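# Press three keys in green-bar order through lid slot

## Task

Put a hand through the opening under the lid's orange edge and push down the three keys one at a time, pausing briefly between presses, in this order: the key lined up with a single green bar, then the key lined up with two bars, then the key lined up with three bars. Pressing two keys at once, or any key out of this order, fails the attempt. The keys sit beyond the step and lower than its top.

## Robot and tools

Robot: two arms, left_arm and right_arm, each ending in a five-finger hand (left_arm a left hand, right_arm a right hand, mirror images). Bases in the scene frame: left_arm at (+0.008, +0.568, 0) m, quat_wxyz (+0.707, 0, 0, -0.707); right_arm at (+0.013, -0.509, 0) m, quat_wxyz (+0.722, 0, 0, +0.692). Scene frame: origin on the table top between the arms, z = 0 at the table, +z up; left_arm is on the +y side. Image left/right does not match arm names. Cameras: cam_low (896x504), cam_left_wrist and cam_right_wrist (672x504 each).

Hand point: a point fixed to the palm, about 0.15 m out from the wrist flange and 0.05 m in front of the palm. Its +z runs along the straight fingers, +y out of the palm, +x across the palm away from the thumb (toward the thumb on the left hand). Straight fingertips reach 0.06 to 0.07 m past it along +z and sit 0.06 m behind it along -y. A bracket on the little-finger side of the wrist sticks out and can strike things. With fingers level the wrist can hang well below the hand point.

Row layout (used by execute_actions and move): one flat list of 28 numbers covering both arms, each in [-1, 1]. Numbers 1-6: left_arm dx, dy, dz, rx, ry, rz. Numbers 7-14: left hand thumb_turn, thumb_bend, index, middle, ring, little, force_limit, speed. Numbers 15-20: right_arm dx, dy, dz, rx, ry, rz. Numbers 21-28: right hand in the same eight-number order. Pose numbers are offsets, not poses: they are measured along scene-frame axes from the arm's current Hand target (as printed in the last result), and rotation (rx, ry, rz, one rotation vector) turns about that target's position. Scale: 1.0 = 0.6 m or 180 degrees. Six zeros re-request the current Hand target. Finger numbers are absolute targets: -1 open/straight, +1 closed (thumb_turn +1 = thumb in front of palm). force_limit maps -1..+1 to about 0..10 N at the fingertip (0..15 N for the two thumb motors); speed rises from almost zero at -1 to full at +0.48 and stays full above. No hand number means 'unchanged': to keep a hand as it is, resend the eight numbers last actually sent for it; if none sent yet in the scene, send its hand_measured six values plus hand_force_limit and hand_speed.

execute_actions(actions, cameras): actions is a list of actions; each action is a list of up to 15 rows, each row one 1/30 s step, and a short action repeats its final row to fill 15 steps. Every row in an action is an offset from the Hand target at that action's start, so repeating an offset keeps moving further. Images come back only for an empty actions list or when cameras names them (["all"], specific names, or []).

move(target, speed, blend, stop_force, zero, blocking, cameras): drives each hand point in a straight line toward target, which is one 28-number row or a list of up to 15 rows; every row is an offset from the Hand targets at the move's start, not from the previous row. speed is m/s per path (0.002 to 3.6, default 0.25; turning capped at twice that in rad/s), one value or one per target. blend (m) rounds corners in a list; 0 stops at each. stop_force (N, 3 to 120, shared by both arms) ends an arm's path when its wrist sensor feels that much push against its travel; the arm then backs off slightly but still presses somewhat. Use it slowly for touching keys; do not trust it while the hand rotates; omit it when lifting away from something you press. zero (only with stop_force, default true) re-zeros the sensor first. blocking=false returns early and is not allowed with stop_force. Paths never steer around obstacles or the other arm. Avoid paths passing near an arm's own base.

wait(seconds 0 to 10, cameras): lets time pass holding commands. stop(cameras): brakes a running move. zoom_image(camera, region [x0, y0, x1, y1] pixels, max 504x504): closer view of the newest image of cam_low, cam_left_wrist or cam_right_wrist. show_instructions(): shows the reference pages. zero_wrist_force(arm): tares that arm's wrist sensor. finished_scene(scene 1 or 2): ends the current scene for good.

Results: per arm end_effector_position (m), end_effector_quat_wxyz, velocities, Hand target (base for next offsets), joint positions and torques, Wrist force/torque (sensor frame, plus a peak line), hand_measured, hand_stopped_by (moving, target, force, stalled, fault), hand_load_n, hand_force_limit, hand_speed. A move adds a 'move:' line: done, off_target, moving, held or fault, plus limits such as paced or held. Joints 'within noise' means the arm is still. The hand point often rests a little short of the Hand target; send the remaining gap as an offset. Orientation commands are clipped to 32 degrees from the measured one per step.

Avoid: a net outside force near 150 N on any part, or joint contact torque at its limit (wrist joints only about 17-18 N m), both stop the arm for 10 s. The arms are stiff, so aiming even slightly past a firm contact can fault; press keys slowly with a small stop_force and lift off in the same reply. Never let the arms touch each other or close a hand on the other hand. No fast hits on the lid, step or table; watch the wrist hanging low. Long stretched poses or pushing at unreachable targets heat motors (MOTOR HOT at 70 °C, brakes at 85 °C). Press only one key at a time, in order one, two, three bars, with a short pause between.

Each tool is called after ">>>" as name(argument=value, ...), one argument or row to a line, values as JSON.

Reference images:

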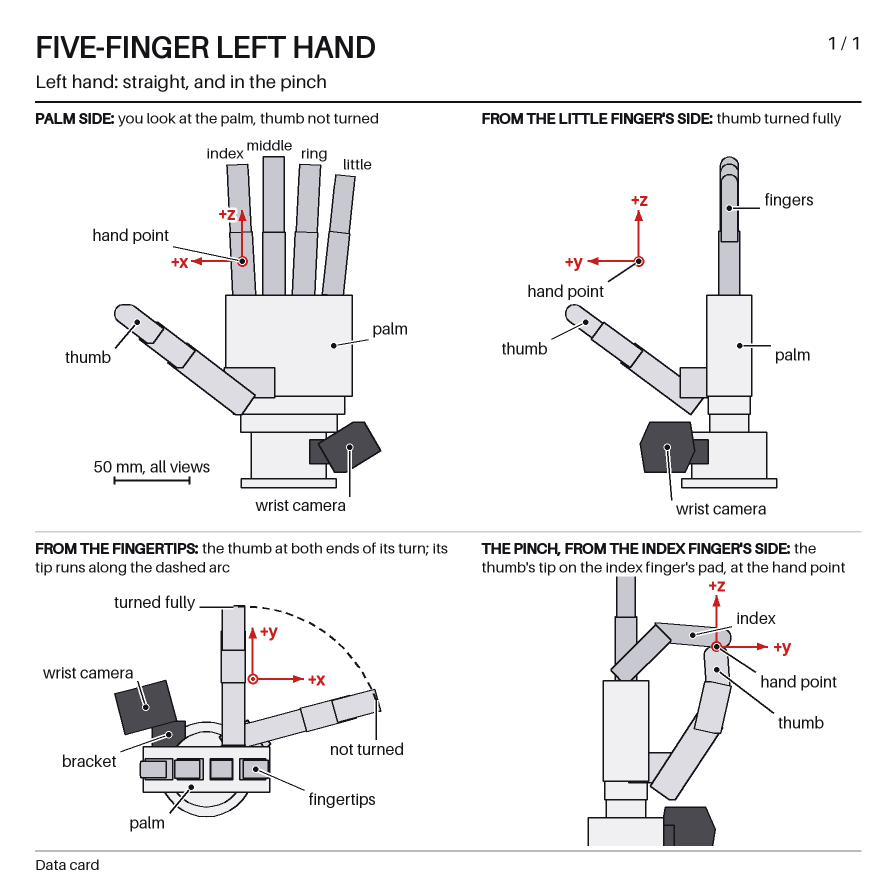

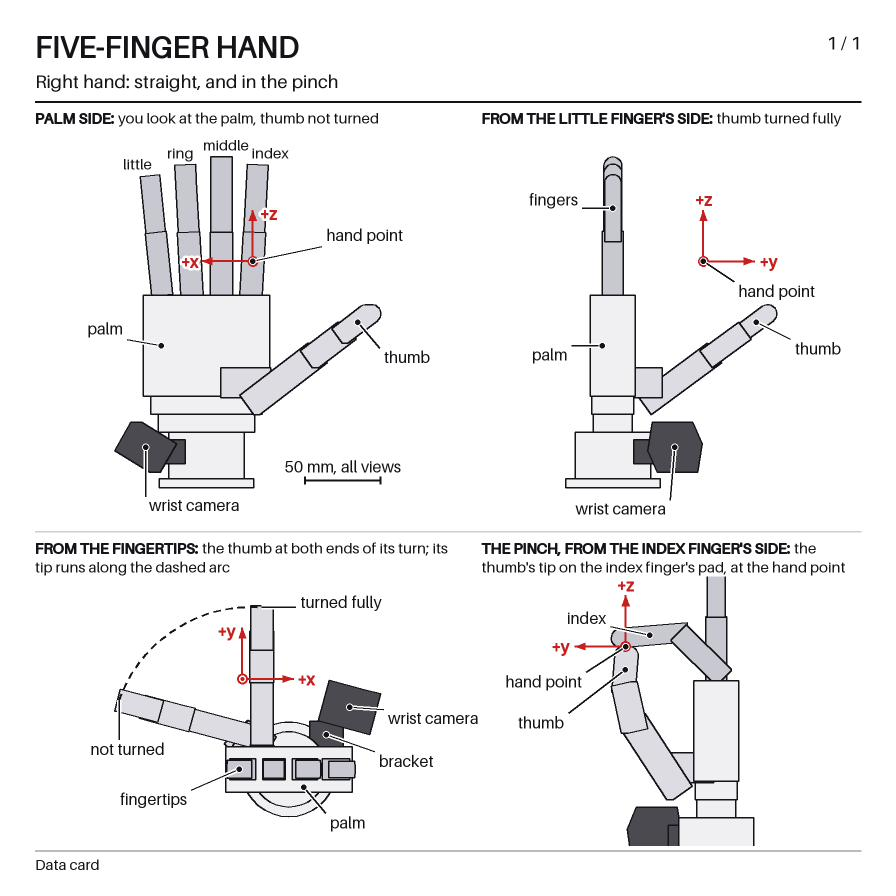

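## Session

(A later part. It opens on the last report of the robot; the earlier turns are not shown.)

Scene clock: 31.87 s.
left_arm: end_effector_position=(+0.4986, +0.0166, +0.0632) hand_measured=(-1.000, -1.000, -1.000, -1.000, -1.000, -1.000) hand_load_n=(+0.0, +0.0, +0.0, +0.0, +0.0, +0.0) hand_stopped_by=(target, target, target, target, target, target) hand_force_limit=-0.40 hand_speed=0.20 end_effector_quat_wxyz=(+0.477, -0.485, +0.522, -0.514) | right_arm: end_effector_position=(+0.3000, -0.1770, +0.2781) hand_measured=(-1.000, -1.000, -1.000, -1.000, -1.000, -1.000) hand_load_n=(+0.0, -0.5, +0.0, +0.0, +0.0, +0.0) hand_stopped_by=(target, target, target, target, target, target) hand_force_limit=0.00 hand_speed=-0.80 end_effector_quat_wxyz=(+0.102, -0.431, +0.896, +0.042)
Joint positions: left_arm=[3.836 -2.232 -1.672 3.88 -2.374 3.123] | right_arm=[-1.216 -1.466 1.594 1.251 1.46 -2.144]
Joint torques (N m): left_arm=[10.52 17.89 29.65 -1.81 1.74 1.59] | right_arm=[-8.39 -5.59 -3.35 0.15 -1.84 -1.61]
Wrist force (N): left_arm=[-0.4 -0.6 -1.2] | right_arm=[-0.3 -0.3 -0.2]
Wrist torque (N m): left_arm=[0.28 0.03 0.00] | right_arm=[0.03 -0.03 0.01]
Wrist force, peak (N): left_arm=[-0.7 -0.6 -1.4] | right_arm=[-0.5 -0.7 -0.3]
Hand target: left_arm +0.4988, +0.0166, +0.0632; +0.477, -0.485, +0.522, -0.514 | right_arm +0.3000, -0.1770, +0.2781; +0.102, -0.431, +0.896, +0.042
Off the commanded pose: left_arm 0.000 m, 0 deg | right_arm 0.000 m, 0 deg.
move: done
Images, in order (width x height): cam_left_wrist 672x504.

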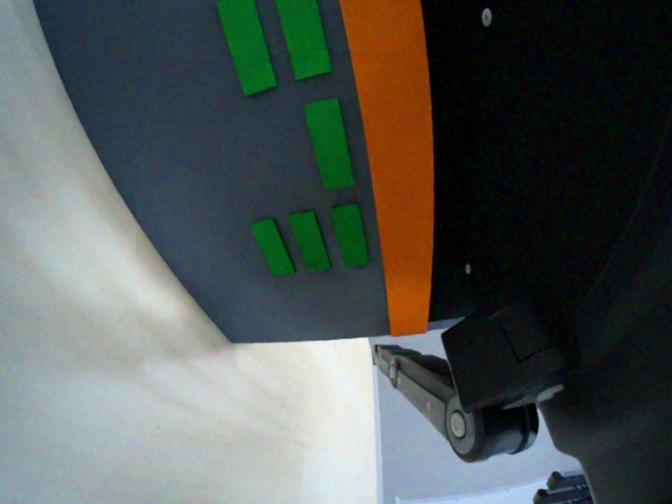

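>>> move(
  target=[
    [-0.0635,0.0005,0,0,0,0,-1,-1,-1,-1,-1,-1,-0.4,0.2, 0,0,0,0,0,0,-1,-1,-1,-1,-1,-1,0.0,-0.8],
    [0.0068,-0.0047,0,0,0,0,-1,-1,-1,-1,-1,-1,-0.4,0.2, 0,0,0,0,0,0,-1,-1,-1,-1,-1,-1,0.0,-0.8],
  ],
  speed=0.05,
  stop_force=5,
  cameras=["cam_left_wrist"],
)

>>> zoom_image(
  camera="cam_left_wrist",
  region=[240, 0, 440, 300],
)

Scene clock: 36.60 s.
left_arm: end_effector_position=(+0.5028, +0.0138, +0.0632) hand_measured=(-1.000, -1.000, -1.000, -1.000, -1.000, -1.000) hand_load_n=(+0.0, +0.0, +0.0, +0.0, -0.5, +0.0) hand_stopped_by=(target, target, target, target, target, target) hand_force_limit=-0.40 hand_speed=0.20 end_effector_quat_wxyz=(+0.477, -0.485, +0.522, -0.514) | right_arm: end_effector_position=(+0.3000, -0.1770, +0.2781) hand_measured=(-1.000, -1.000, -1.000, -1.000, -1.000, -1.000) hand_load_n=(+0.0, +0.0, +0.0, +0.0, +0.5, +0.0) hand_stopped_by=(target, target, target, target, target, target) hand_force_limit=0.00 hand_speed=-0.80 end_effector_quat_wxyz=(+0.102, -0.431, +0.896, +0.042)
Joint positions: left_arm=[3.839 -2.24 -1.657 3.873 -2.371 3.123] | right_arm=[-1.216 -1.466 1.594 1.251 1.46 -2.144]
Joint torques (N m): left_arm=[9.13 18.59 29.98 -1.87 1.73 0.12] | right_arm=[-7.88 -6.69 -2.08 0.47 -1.69 -1.48]
Wrist force (N): left_arm=[-0.2 -0.7 -1.4] | right_arm=[-0.5 -0.4 -0.2]
Wrist torque (N m): left_arm=[0.27 -0.01 0.02] | right_arm=[0.01 0.01 -0.01]
Wrist force, peak (N): left_arm=[-1.8 -0.7 0.6] | right_arm=[-0.4 -0.7 -0.4]
Hand target: left_arm +0.5028, +0.0138, +0.0632; +0.477, -0.485, +0.522, -0.514 | right_arm +0.3000, -0.1770, +0.2781; +0.102, -0.431, +0.896, +0.042
Off the commanded pose: left_arm 0.000 m, 0 deg | right_arm 0.000 m, 0 deg.
move: done
Images, in order (width x height): cam_left_wrist 672x504.

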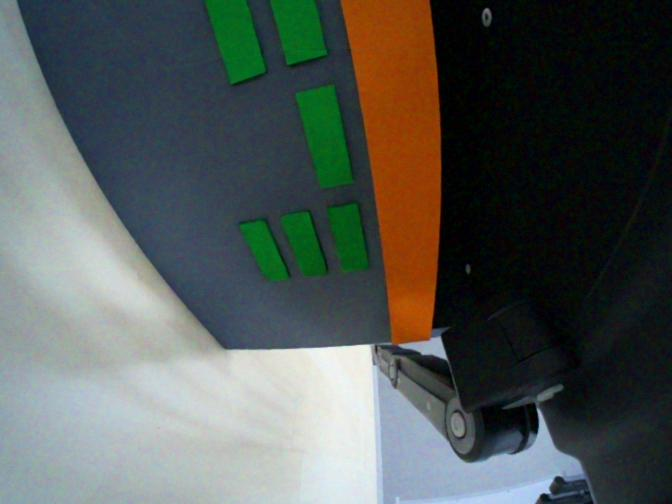

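Scaled by 1.680 from the camera's 672x504 image, which has a finer 960x720 frame.

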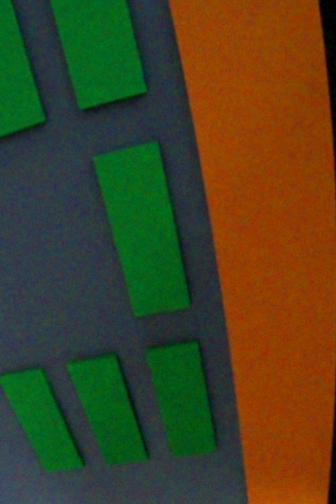

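>>> move(
  target=[0,0,-0.0187,0,0,0,-1,-1,-1,-1,-1,-1,-0.4,0.2, 0,0,0,0,0,0,-1,-1,-1,-1,-1,-1,0.0,-0.8],
  speed=0.02,
  stop_force=4,
)

Scene clock: 38.30 s.
left_arm: end_effector_position=(+0.5028, +0.0138, +0.0520) hand_measured=(-1.000, -1.000, -1.000, -1.000, -1.000, -1.000) hand_load_n=(+0.0, +0.0, +0.0, +0.0, -0.5, +0.0) hand_stopped_by=(target, target, target, target, target, target) hand_force_limit=-0.40 hand_speed=0.20 end_effector_quat_wxyz=(+0.477, -0.485, +0.522, -0.514) | right_arm: end_effector_position=(+0.3000, -0.1770, +0.2781) hand_measured=(-1.000, -1.000, -1.000, -1.000, -1.000, -1.000) hand_load_n=(+0.0, +0.0, +0.0, +0.0, +0.0, +0.0) hand_stopped_by=(target, target, target, target, target, target) hand_force_limit=0.00 hand_speed=-0.80 end_effector_quat_wxyz=(+0.102, -0.431, +0.896, +0.042)
Joint positions: left_arm=[3.839 -2.258 -1.661 3.895 -2.371 3.123] | right_arm=[-1.216 -1.466 1.594 1.251 1.46 -2.144]
Joint torques (N m): left_arm=[7.85 19.32 6.15 3.16 1.42 1.63] | right_arm=[-7.74 -5.35 -2.15 0.32 -1.83 -1.49]
Wrist force (N): left_arm=[0.1 -0.6 -1.2] | right_arm=[-0.5 -0.4 -0.2]
Wrist torque (N m): left_arm=[0.29 -0.04 0.04] | right_arm=[0.02 0.00 0.00]
Wrist force, peak (N): left_arm=[-0.2 -1.0 -1.6] | right_arm=[-0.4 -0.5 -0.3]
Hand target: left_arm +0.5028, +0.0138, +0.0520; +0.477, -0.485, +0.522, -0.514 | right_arm +0.3000, -0.1770, +0.2781; +0.102, -0.431, +0.896, +0.042
Off the commanded pose: left_arm 0.000 m, 0 deg | right_arm 0.000 m, 0 deg.
move: done

>>> move(
  target=[0,0,0,0,0,0,-1,-1,-1,-1,-0.55,-1,-0.8,-0.6, 0,0,0,0,0,0,-1,-1,-1,-1,-1,-1,0.0,-0.8],
  speed=0.02,
)

Scene clock: 41.77 s.
left_arm: end_effector_position=(+0.5028, +0.0138, +0.0520) hand_measured=(-1.000, -1.000, -1.000, -1.000, -0.636, -1.000) hand_load_n=(+0.0, +0.0, +0.0, +0.0, +1.5, +0.0) hand_stopped_by=(target, target, target, target, force, target) hand_force_limit=-0.80 hand_speed=-0.60 end_effector_quat_wxyz=(+0.477, -0.485, +0.522, -0.514) | right_arm: end_effector_position=(+0.3000, -0.1770, +0.2781) hand_measured=(-1.000, -1.000, -1.000, -1.000, -1.000, -1.000) hand_load_n=(+0.0, +0.0, +0.0, +0.0, +0.0, +0.0) hand_stopped_by=(target, target, target, target, target, target) hand_force_limit=0.00 hand_speed=-0.80 end_effector_quat_wxyz=(+0.102, -0.431, +0.896, +0.042)
Joint positions: left_arm=[3.839 -2.258 -1.661 3.895 -2.371 3.123] | right_arm=[-1.216 -1.466 1.594 1.251 1.46 -2.144]
Joint torques (N m): left_arm=[8.04 20.77 5.78 1.39 1.44 1.64] | right_arm=[-8.64 -5.99 -2.67 0.42 -1.77 -1.43]
Wrist force (N): left_arm=[0.3 -2.1 -0.9] | right_arm=[-0.5 -0.4 -0.1]
Wrist torque (N m): left_arm=[0.28 0.01 0.09] | right_arm=[0.00 0.00 0.00]
Wrist force, peak (N): left_arm=[0.2 -3.1 -0.2] | right_arm=[-0.5 -0.7 -0.2]
Hand target: left_arm +0.5028, +0.0138, +0.0520; +0.477, -0.485, +0.522, -0.514 | right_arm +0.3000, -0.1770, +0.2781; +0.102, -0.431, +0.896, +0.042
Off the commanded pose: left_arm 0.000 m, 0 deg | right_arm 0.000 m, 0 deg.
move: done

>>> move(
  target=[0,0,0,0,0,0,-1,-1,-1,-1,-0.3,-1,0.0,-0.9, 0,0,0,0,0,0,-1,-1,-1,-1,-1,-1,0.0,-0.8],
  speed=0.02,
)

>>> move(
  target=[0,0,0,0,0,0,-1,-1,-1,-1,-0.28,-1,0.4,-0.9, 0,0,0,0,0,0,-1,-1,-1,-1,-1,-1,0.0,-0.8],
  speed=0.02,
)

Scene clock: 43.87 s.
left_arm: end_effector_position=(+0.5028, +0.0138, +0.0520) hand_measured=(-1.000, -1.000, -1.000, -1.000, -0.480, -1.000) hand_load_n=(+0.0, +0.0, +0.0, +0.0, +7.0, +0.0) hand_stopped_by=(target, target, target, target, force, target) hand_force_limit=0.00 hand_speed=-0.90 end_effector_quat_wxyz=(+0.477, -0.485, +0.522, -0.514) | right_arm: end_effector_position=(+0.3000, -0.1770, +0.2781) hand_measured=(-1.000, -1.000, -1.000, -1.000, -1.000, -1.000) hand_load_n=(+0.0, +0.0, +0.0, +0.0, +0.0, +0.0) hand_stopped_by=(target, target, target, target, target, target) hand_force_limit=0.00 hand_speed=-0.80 end_effector_quat_wxyz=(+0.102, -0.431, +0.896, +0.042)
Joint positions: left_arm=[3.839 -2.258 -1.661 3.895 -2.371 3.123] | right_arm=[-1.216 -1.466 1.594 1.251 1.46 -2.144]
Joint torques (N m): left_arm=[4.44 18.99 4.53 -2.12 0.8 1.39] | right_arm=[-8.37 -6.9 -2.31 0.49 -1.73 -1.54]
Wrist force (N): left_arm=[-0.3 -5.4 0.9] | right_arm=[-0.3 -0.5 -0.2]
Wrist torque (N m): left_arm=[0.33 0.11 0.20] | right_arm=[-0.01 -0.03 0.00]
Wrist force, peak (N): left_arm=[-0.1 -6.1 1.3] | right_arm=[-0.5 -0.6 -0.4]
Hand target: left_arm +0.5028, +0.0138, +0.0520; +0.477, -0.485, +0.522, -0.514 | right_arm +0.3000, -0.1770, +0.2781; +0.102, -0.431, +0.896, +0.042
Off the commanded pose: left_arm 0.000 m, 0 deg | right_arm 0.000 m, 0 deg.
move: done

Scene clock: 44.37 s.
left_arm: end_effector_position=(+0.5028, +0.0138, +0.0520) hand_measured=(-1.000, -1.000, -1.000, -1.000, -0.474, -1.000) hand_load_n=(-0.5, +0.0, -0.5, +0.0, +7.0, +0.0) hand_stopped_by=(target, target, target, target, force, target) hand_force_limit=0.40 hand_speed=-0.90 end_effector_quat_wxyz=(+0.477, -0.485, +0.522, -0.514) | right_arm: end_effector_position=(+0.3000, -0.1770, +0.2781) hand_measured=(-1.000, -1.000, -1.000, -1.000, -1.000, -1.000) hand_load_n=(+0.0, +0.0, +0.0, +0.0, +0.0, +0.0) hand_stopped_by=(target, target, target, target, target, target) hand_force_limit=0.00 hand_speed=-0.80 end_effector_quat_wxyz=(+0.102, -0.431, +0.896, +0.042)
Joint positions: left_arm=[3.839 -2.258 -1.661 3.895 -2.371 3.123] | right_arm=[-1.216 -1.466 1.594 1.251 1.46 -2.144]
Joint torques (N m): left_arm=[5.36 20.08 6.36 -2.24 0.92 1.46] | right_arm=[-7.18 -6.52 -1.93 0.62 -1.78 -1.52]
Wrist force (N): left_arm=[-1.1 -6.6 -0.7] | right_arm=[-0.3 -0.3 0.0]
Wrist torque (N m): left_arm=[0.43 -0.03 0.26] | right_arm=[0.02 -0.03 0.01]
Wrist force, peak (N): left_arm=[-1.9 -7.2 1.0] | right_arm=[-0.5 -0.7 -0.2]
Hand target: left_arm +0.5028, +0.0138, +0.0520; +0.477, -0.485, +0.522, -0.514 | right_arm +0.3000, -0.1770, +0.2781; +0.102, -0.431, +0.896, +0.042
Off the commanded pose: left_arm 0.000 m, 0 deg | right_arm 0.000 m, 0 deg.
move: done

>>> move(
  target=[0,0,0,0,0,0,-1,-1,-1,-1,-0.6,-1,-0.6,-0.9, 0,0,0,0,0,0,-1,-1,-1,-1,-1,-1,0.0,-0.8],
  speed=0.02,
)

>>> move(
  target=[0,0,0,0,0,0,-1,-1,-1,-1,-1,-1,-0.6,-0.5, 0,0,0,0,0,0,-1,-1,-1,-1,-1,-1,0.0,-0.8],
  speed=0.02,
)

>>> move(
  target=[0.0067,-0.0005,0,0,0,0,-1,-1,-1,-1,-1,-1,-0.6,-0.5, 0,0,0,0,0,0,-1,-1,-1,-1,-1,-1,0.0,-0.8],
  speed=0.01,
  stop_force=3,
  cameras=["cam_left_wrist"],
)

Scene clock: 45.30 s.
left_arm: end_effector_position=(+0.5028, +0.0138, +0.0519) hand_measured=(-1.000, -1.000, -1.000, -1.000, -0.600, -1.000) hand_load_n=(+0.0, +0.0, +0.0, +0.0, -0.5, +0.0) hand_stopped_by=(target, target, target, target, target, target) hand_force_limit=-0.60 hand_speed=-0.90 end_effector_quat_wxyz=(+0.477, -0.485, +0.522, -0.514) | right_arm: end_effector_position=(+0.3000, -0.1770, +0.2781) hand_measured=(-1.000, -1.000, -1.000, -1.000, -1.000, -1.000) hand_load_n=(+0.0, +0.0, +0.0, +0.0, +0.0, +0.5) hand_stopped_by=(target, target, target, target, target, target) hand_force_limit=0.00 hand_speed=-0.80 end_effector_quat_wxyz=(+0.102, -0.431, +0.896, +0.042)
Joint positions: left_arm=[3.839 -2.258 -1.661 3.895 -2.371 3.123] | right_arm=[-1.216 -1.466 1.594 1.251 1.46 -2.144]
Joint torques (N m): left_arm=[6.2 21.47 5.36 -0.87 0.67 0.76] | right_arm=[-8.09 -6.56 -2.25 0.34 -1.68 -1.53]
Wrist force (N): left_arm=[-0.3 -0.8 -1.2] | right_arm=[-0.2 -0.3 -0.1]
Wrist torque (N m): left_arm=[0.26 0.03 0.02] | right_arm=[0.03 -0.03 0.01]
Wrist force, peak (N): left_arm=[-1.4 -7.0 -0.5] | right_arm=[-0.5 -0.5 -0.4]
Hand target: left_arm +0.5028, +0.0138, +0.0520; +0.477, -0.485, +0.522, -0.514 | right_arm +0.3000, -0.1770, +0.2781; +0.102, -0.431, +0.896, +0.042
Off the commanded pose: left_arm 0.000 m, 0 deg | right_arm 0.000 m, 0 deg.
move: done

Scene clock: 45.87 s.
left_arm: end_effector_position=(+0.5028, +0.0138, +0.0519) hand_measured=(-1.000, -1.000, -1.000, -1.000, -1.000, -1.000) hand_load_n=(-0.5, +0.0, +0.0, -0.5, -0.5, +0.0) hand_stopped_by=(target, target, target, target, target, target) hand_force_limit=-0.60 hand_speed=-0.50 end_effector_quat_wxyz=(+0.477, -0.485, +0.522, -0.514) | right_arm: end_effector_position=(+0.3000, -0.1770, +0.2781) hand_measured=(-1.000, -1.000, -1.000, -1.000, -1.000, -1.000) hand_load_n=(+0.0, +0.0, +0.0, +0.0, +0.0, +0.0) hand_stopped_by=(target, target, target, target, target, target) hand_force_limit=0.00 hand_speed=-0.80 end_effector_quat_wxyz=(+0.102, -0.431, +0.896, +0.042)
Joint positions: left_arm=[3.839 -2.258 -1.661 3.895 -2.371 3.123] | right_arm=[-1.216 -1.466 1.594 1.251 1.46 -2.144]
Joint torques (N m): left_arm=[4.12 26.02 6.11 0.43 0.51 0.5] | right_arm=[-8.47 -6.55 -1.83 0.36 -1.84 -1.49]
Wrist force (N): left_arm=[-0.1 -0.9 -1.6] | right_arm=[-0.3 -0.3 -0.1]
Wrist torque (N m): left_arm=[0.27 -0.01 0.03] | right_arm=[0.02 -0.02 0.01]
Wrist force, peak (N): left_arm=[-0.2 -0.9 -1.5] | right_arm=[-0.5 -0.7 -0.3]
Hand target: left_arm +0.5028, +0.0138, +0.0520; +0.477, -0.485, +0.522, -0.514 | right_arm +0.3000, -0.1770, +0.2781; +0.102, -0.431, +0.896, +0.042
Off the commanded pose: left_arm 0.000 m, 0 deg | right_arm 0.000 m, 0 deg.
move: done

Scene clock: 47.27 s.
left_arm: end_effector_position=(+0.5069, +0.0135, +0.0520) hand_measured=(-1.000, -1.000, -1.000, -1.000, -1.000, -1.000) hand_load_n=(+0.0, +0.0, +0.0, +0.0, +0.0, +0.0) hand_stopped_by=(target, target, target, target, target, target) hand_force_limit=-0.60 hand_speed=-0.50 end_effector_quat_wxyz=(+0.477, -0.485, +0.522, -0.514) | right_arm: end_effector_position=(+0.3000, -0.1770, +0.2781) hand_measured=(-1.000, -1.000, -1.000, -1.000, -1.000, -1.000) hand_load_n=(+0.0, +0.0, +0.0, +0.0, +0.0, +0.0) hand_stopped_by=(target, target, target, target, target, target) hand_force_limit=0.00 hand_speed=-0.80 end_effector_quat_wxyz=(+0.102, -0.431, +0.896, +0.042)
Joint positions: left_arm=[3.844 -2.262 -1.654 3.892 -2.366 3.123] | right_arm=[-1.216 -1.466 1.594 1.251 1.46 -2.144]
Joint torques (N m): left_arm=[9.23 20.24 29.51 -1.93 1.53 1.64] | right_arm=[-7.57 -6.32 -2.57 0.39 -1.7 -1.65]
Wrist force (N): left_arm=[-0.1 -0.9 -1.0] | right_arm=[-0.4 -0.4 -0.2]
Wrist torque (N m): left_arm=[0.24 0.00 0.04] | right_arm=[0.01 -0.01 0.00]
Wrist force, peak (N): left_arm=[-0.3 -1.1 -1.3] | right_arm=[-0.5 -0.6 -0.3]
Hand target: left_arm +0.5069, +0.0135, +0.0520; +0.477, -0.485, +0.522, -0.514 | right_arm +0.3000, -0.1770, +0.2781; +0.102, -0.431, +0.896, +0.042
Off the commanded pose: left_arm 0.000 m, 0 deg | right_arm 0.000 m, 0 deg.
move: done
Images, in order (width x height): cam_left_wrist 672x504.

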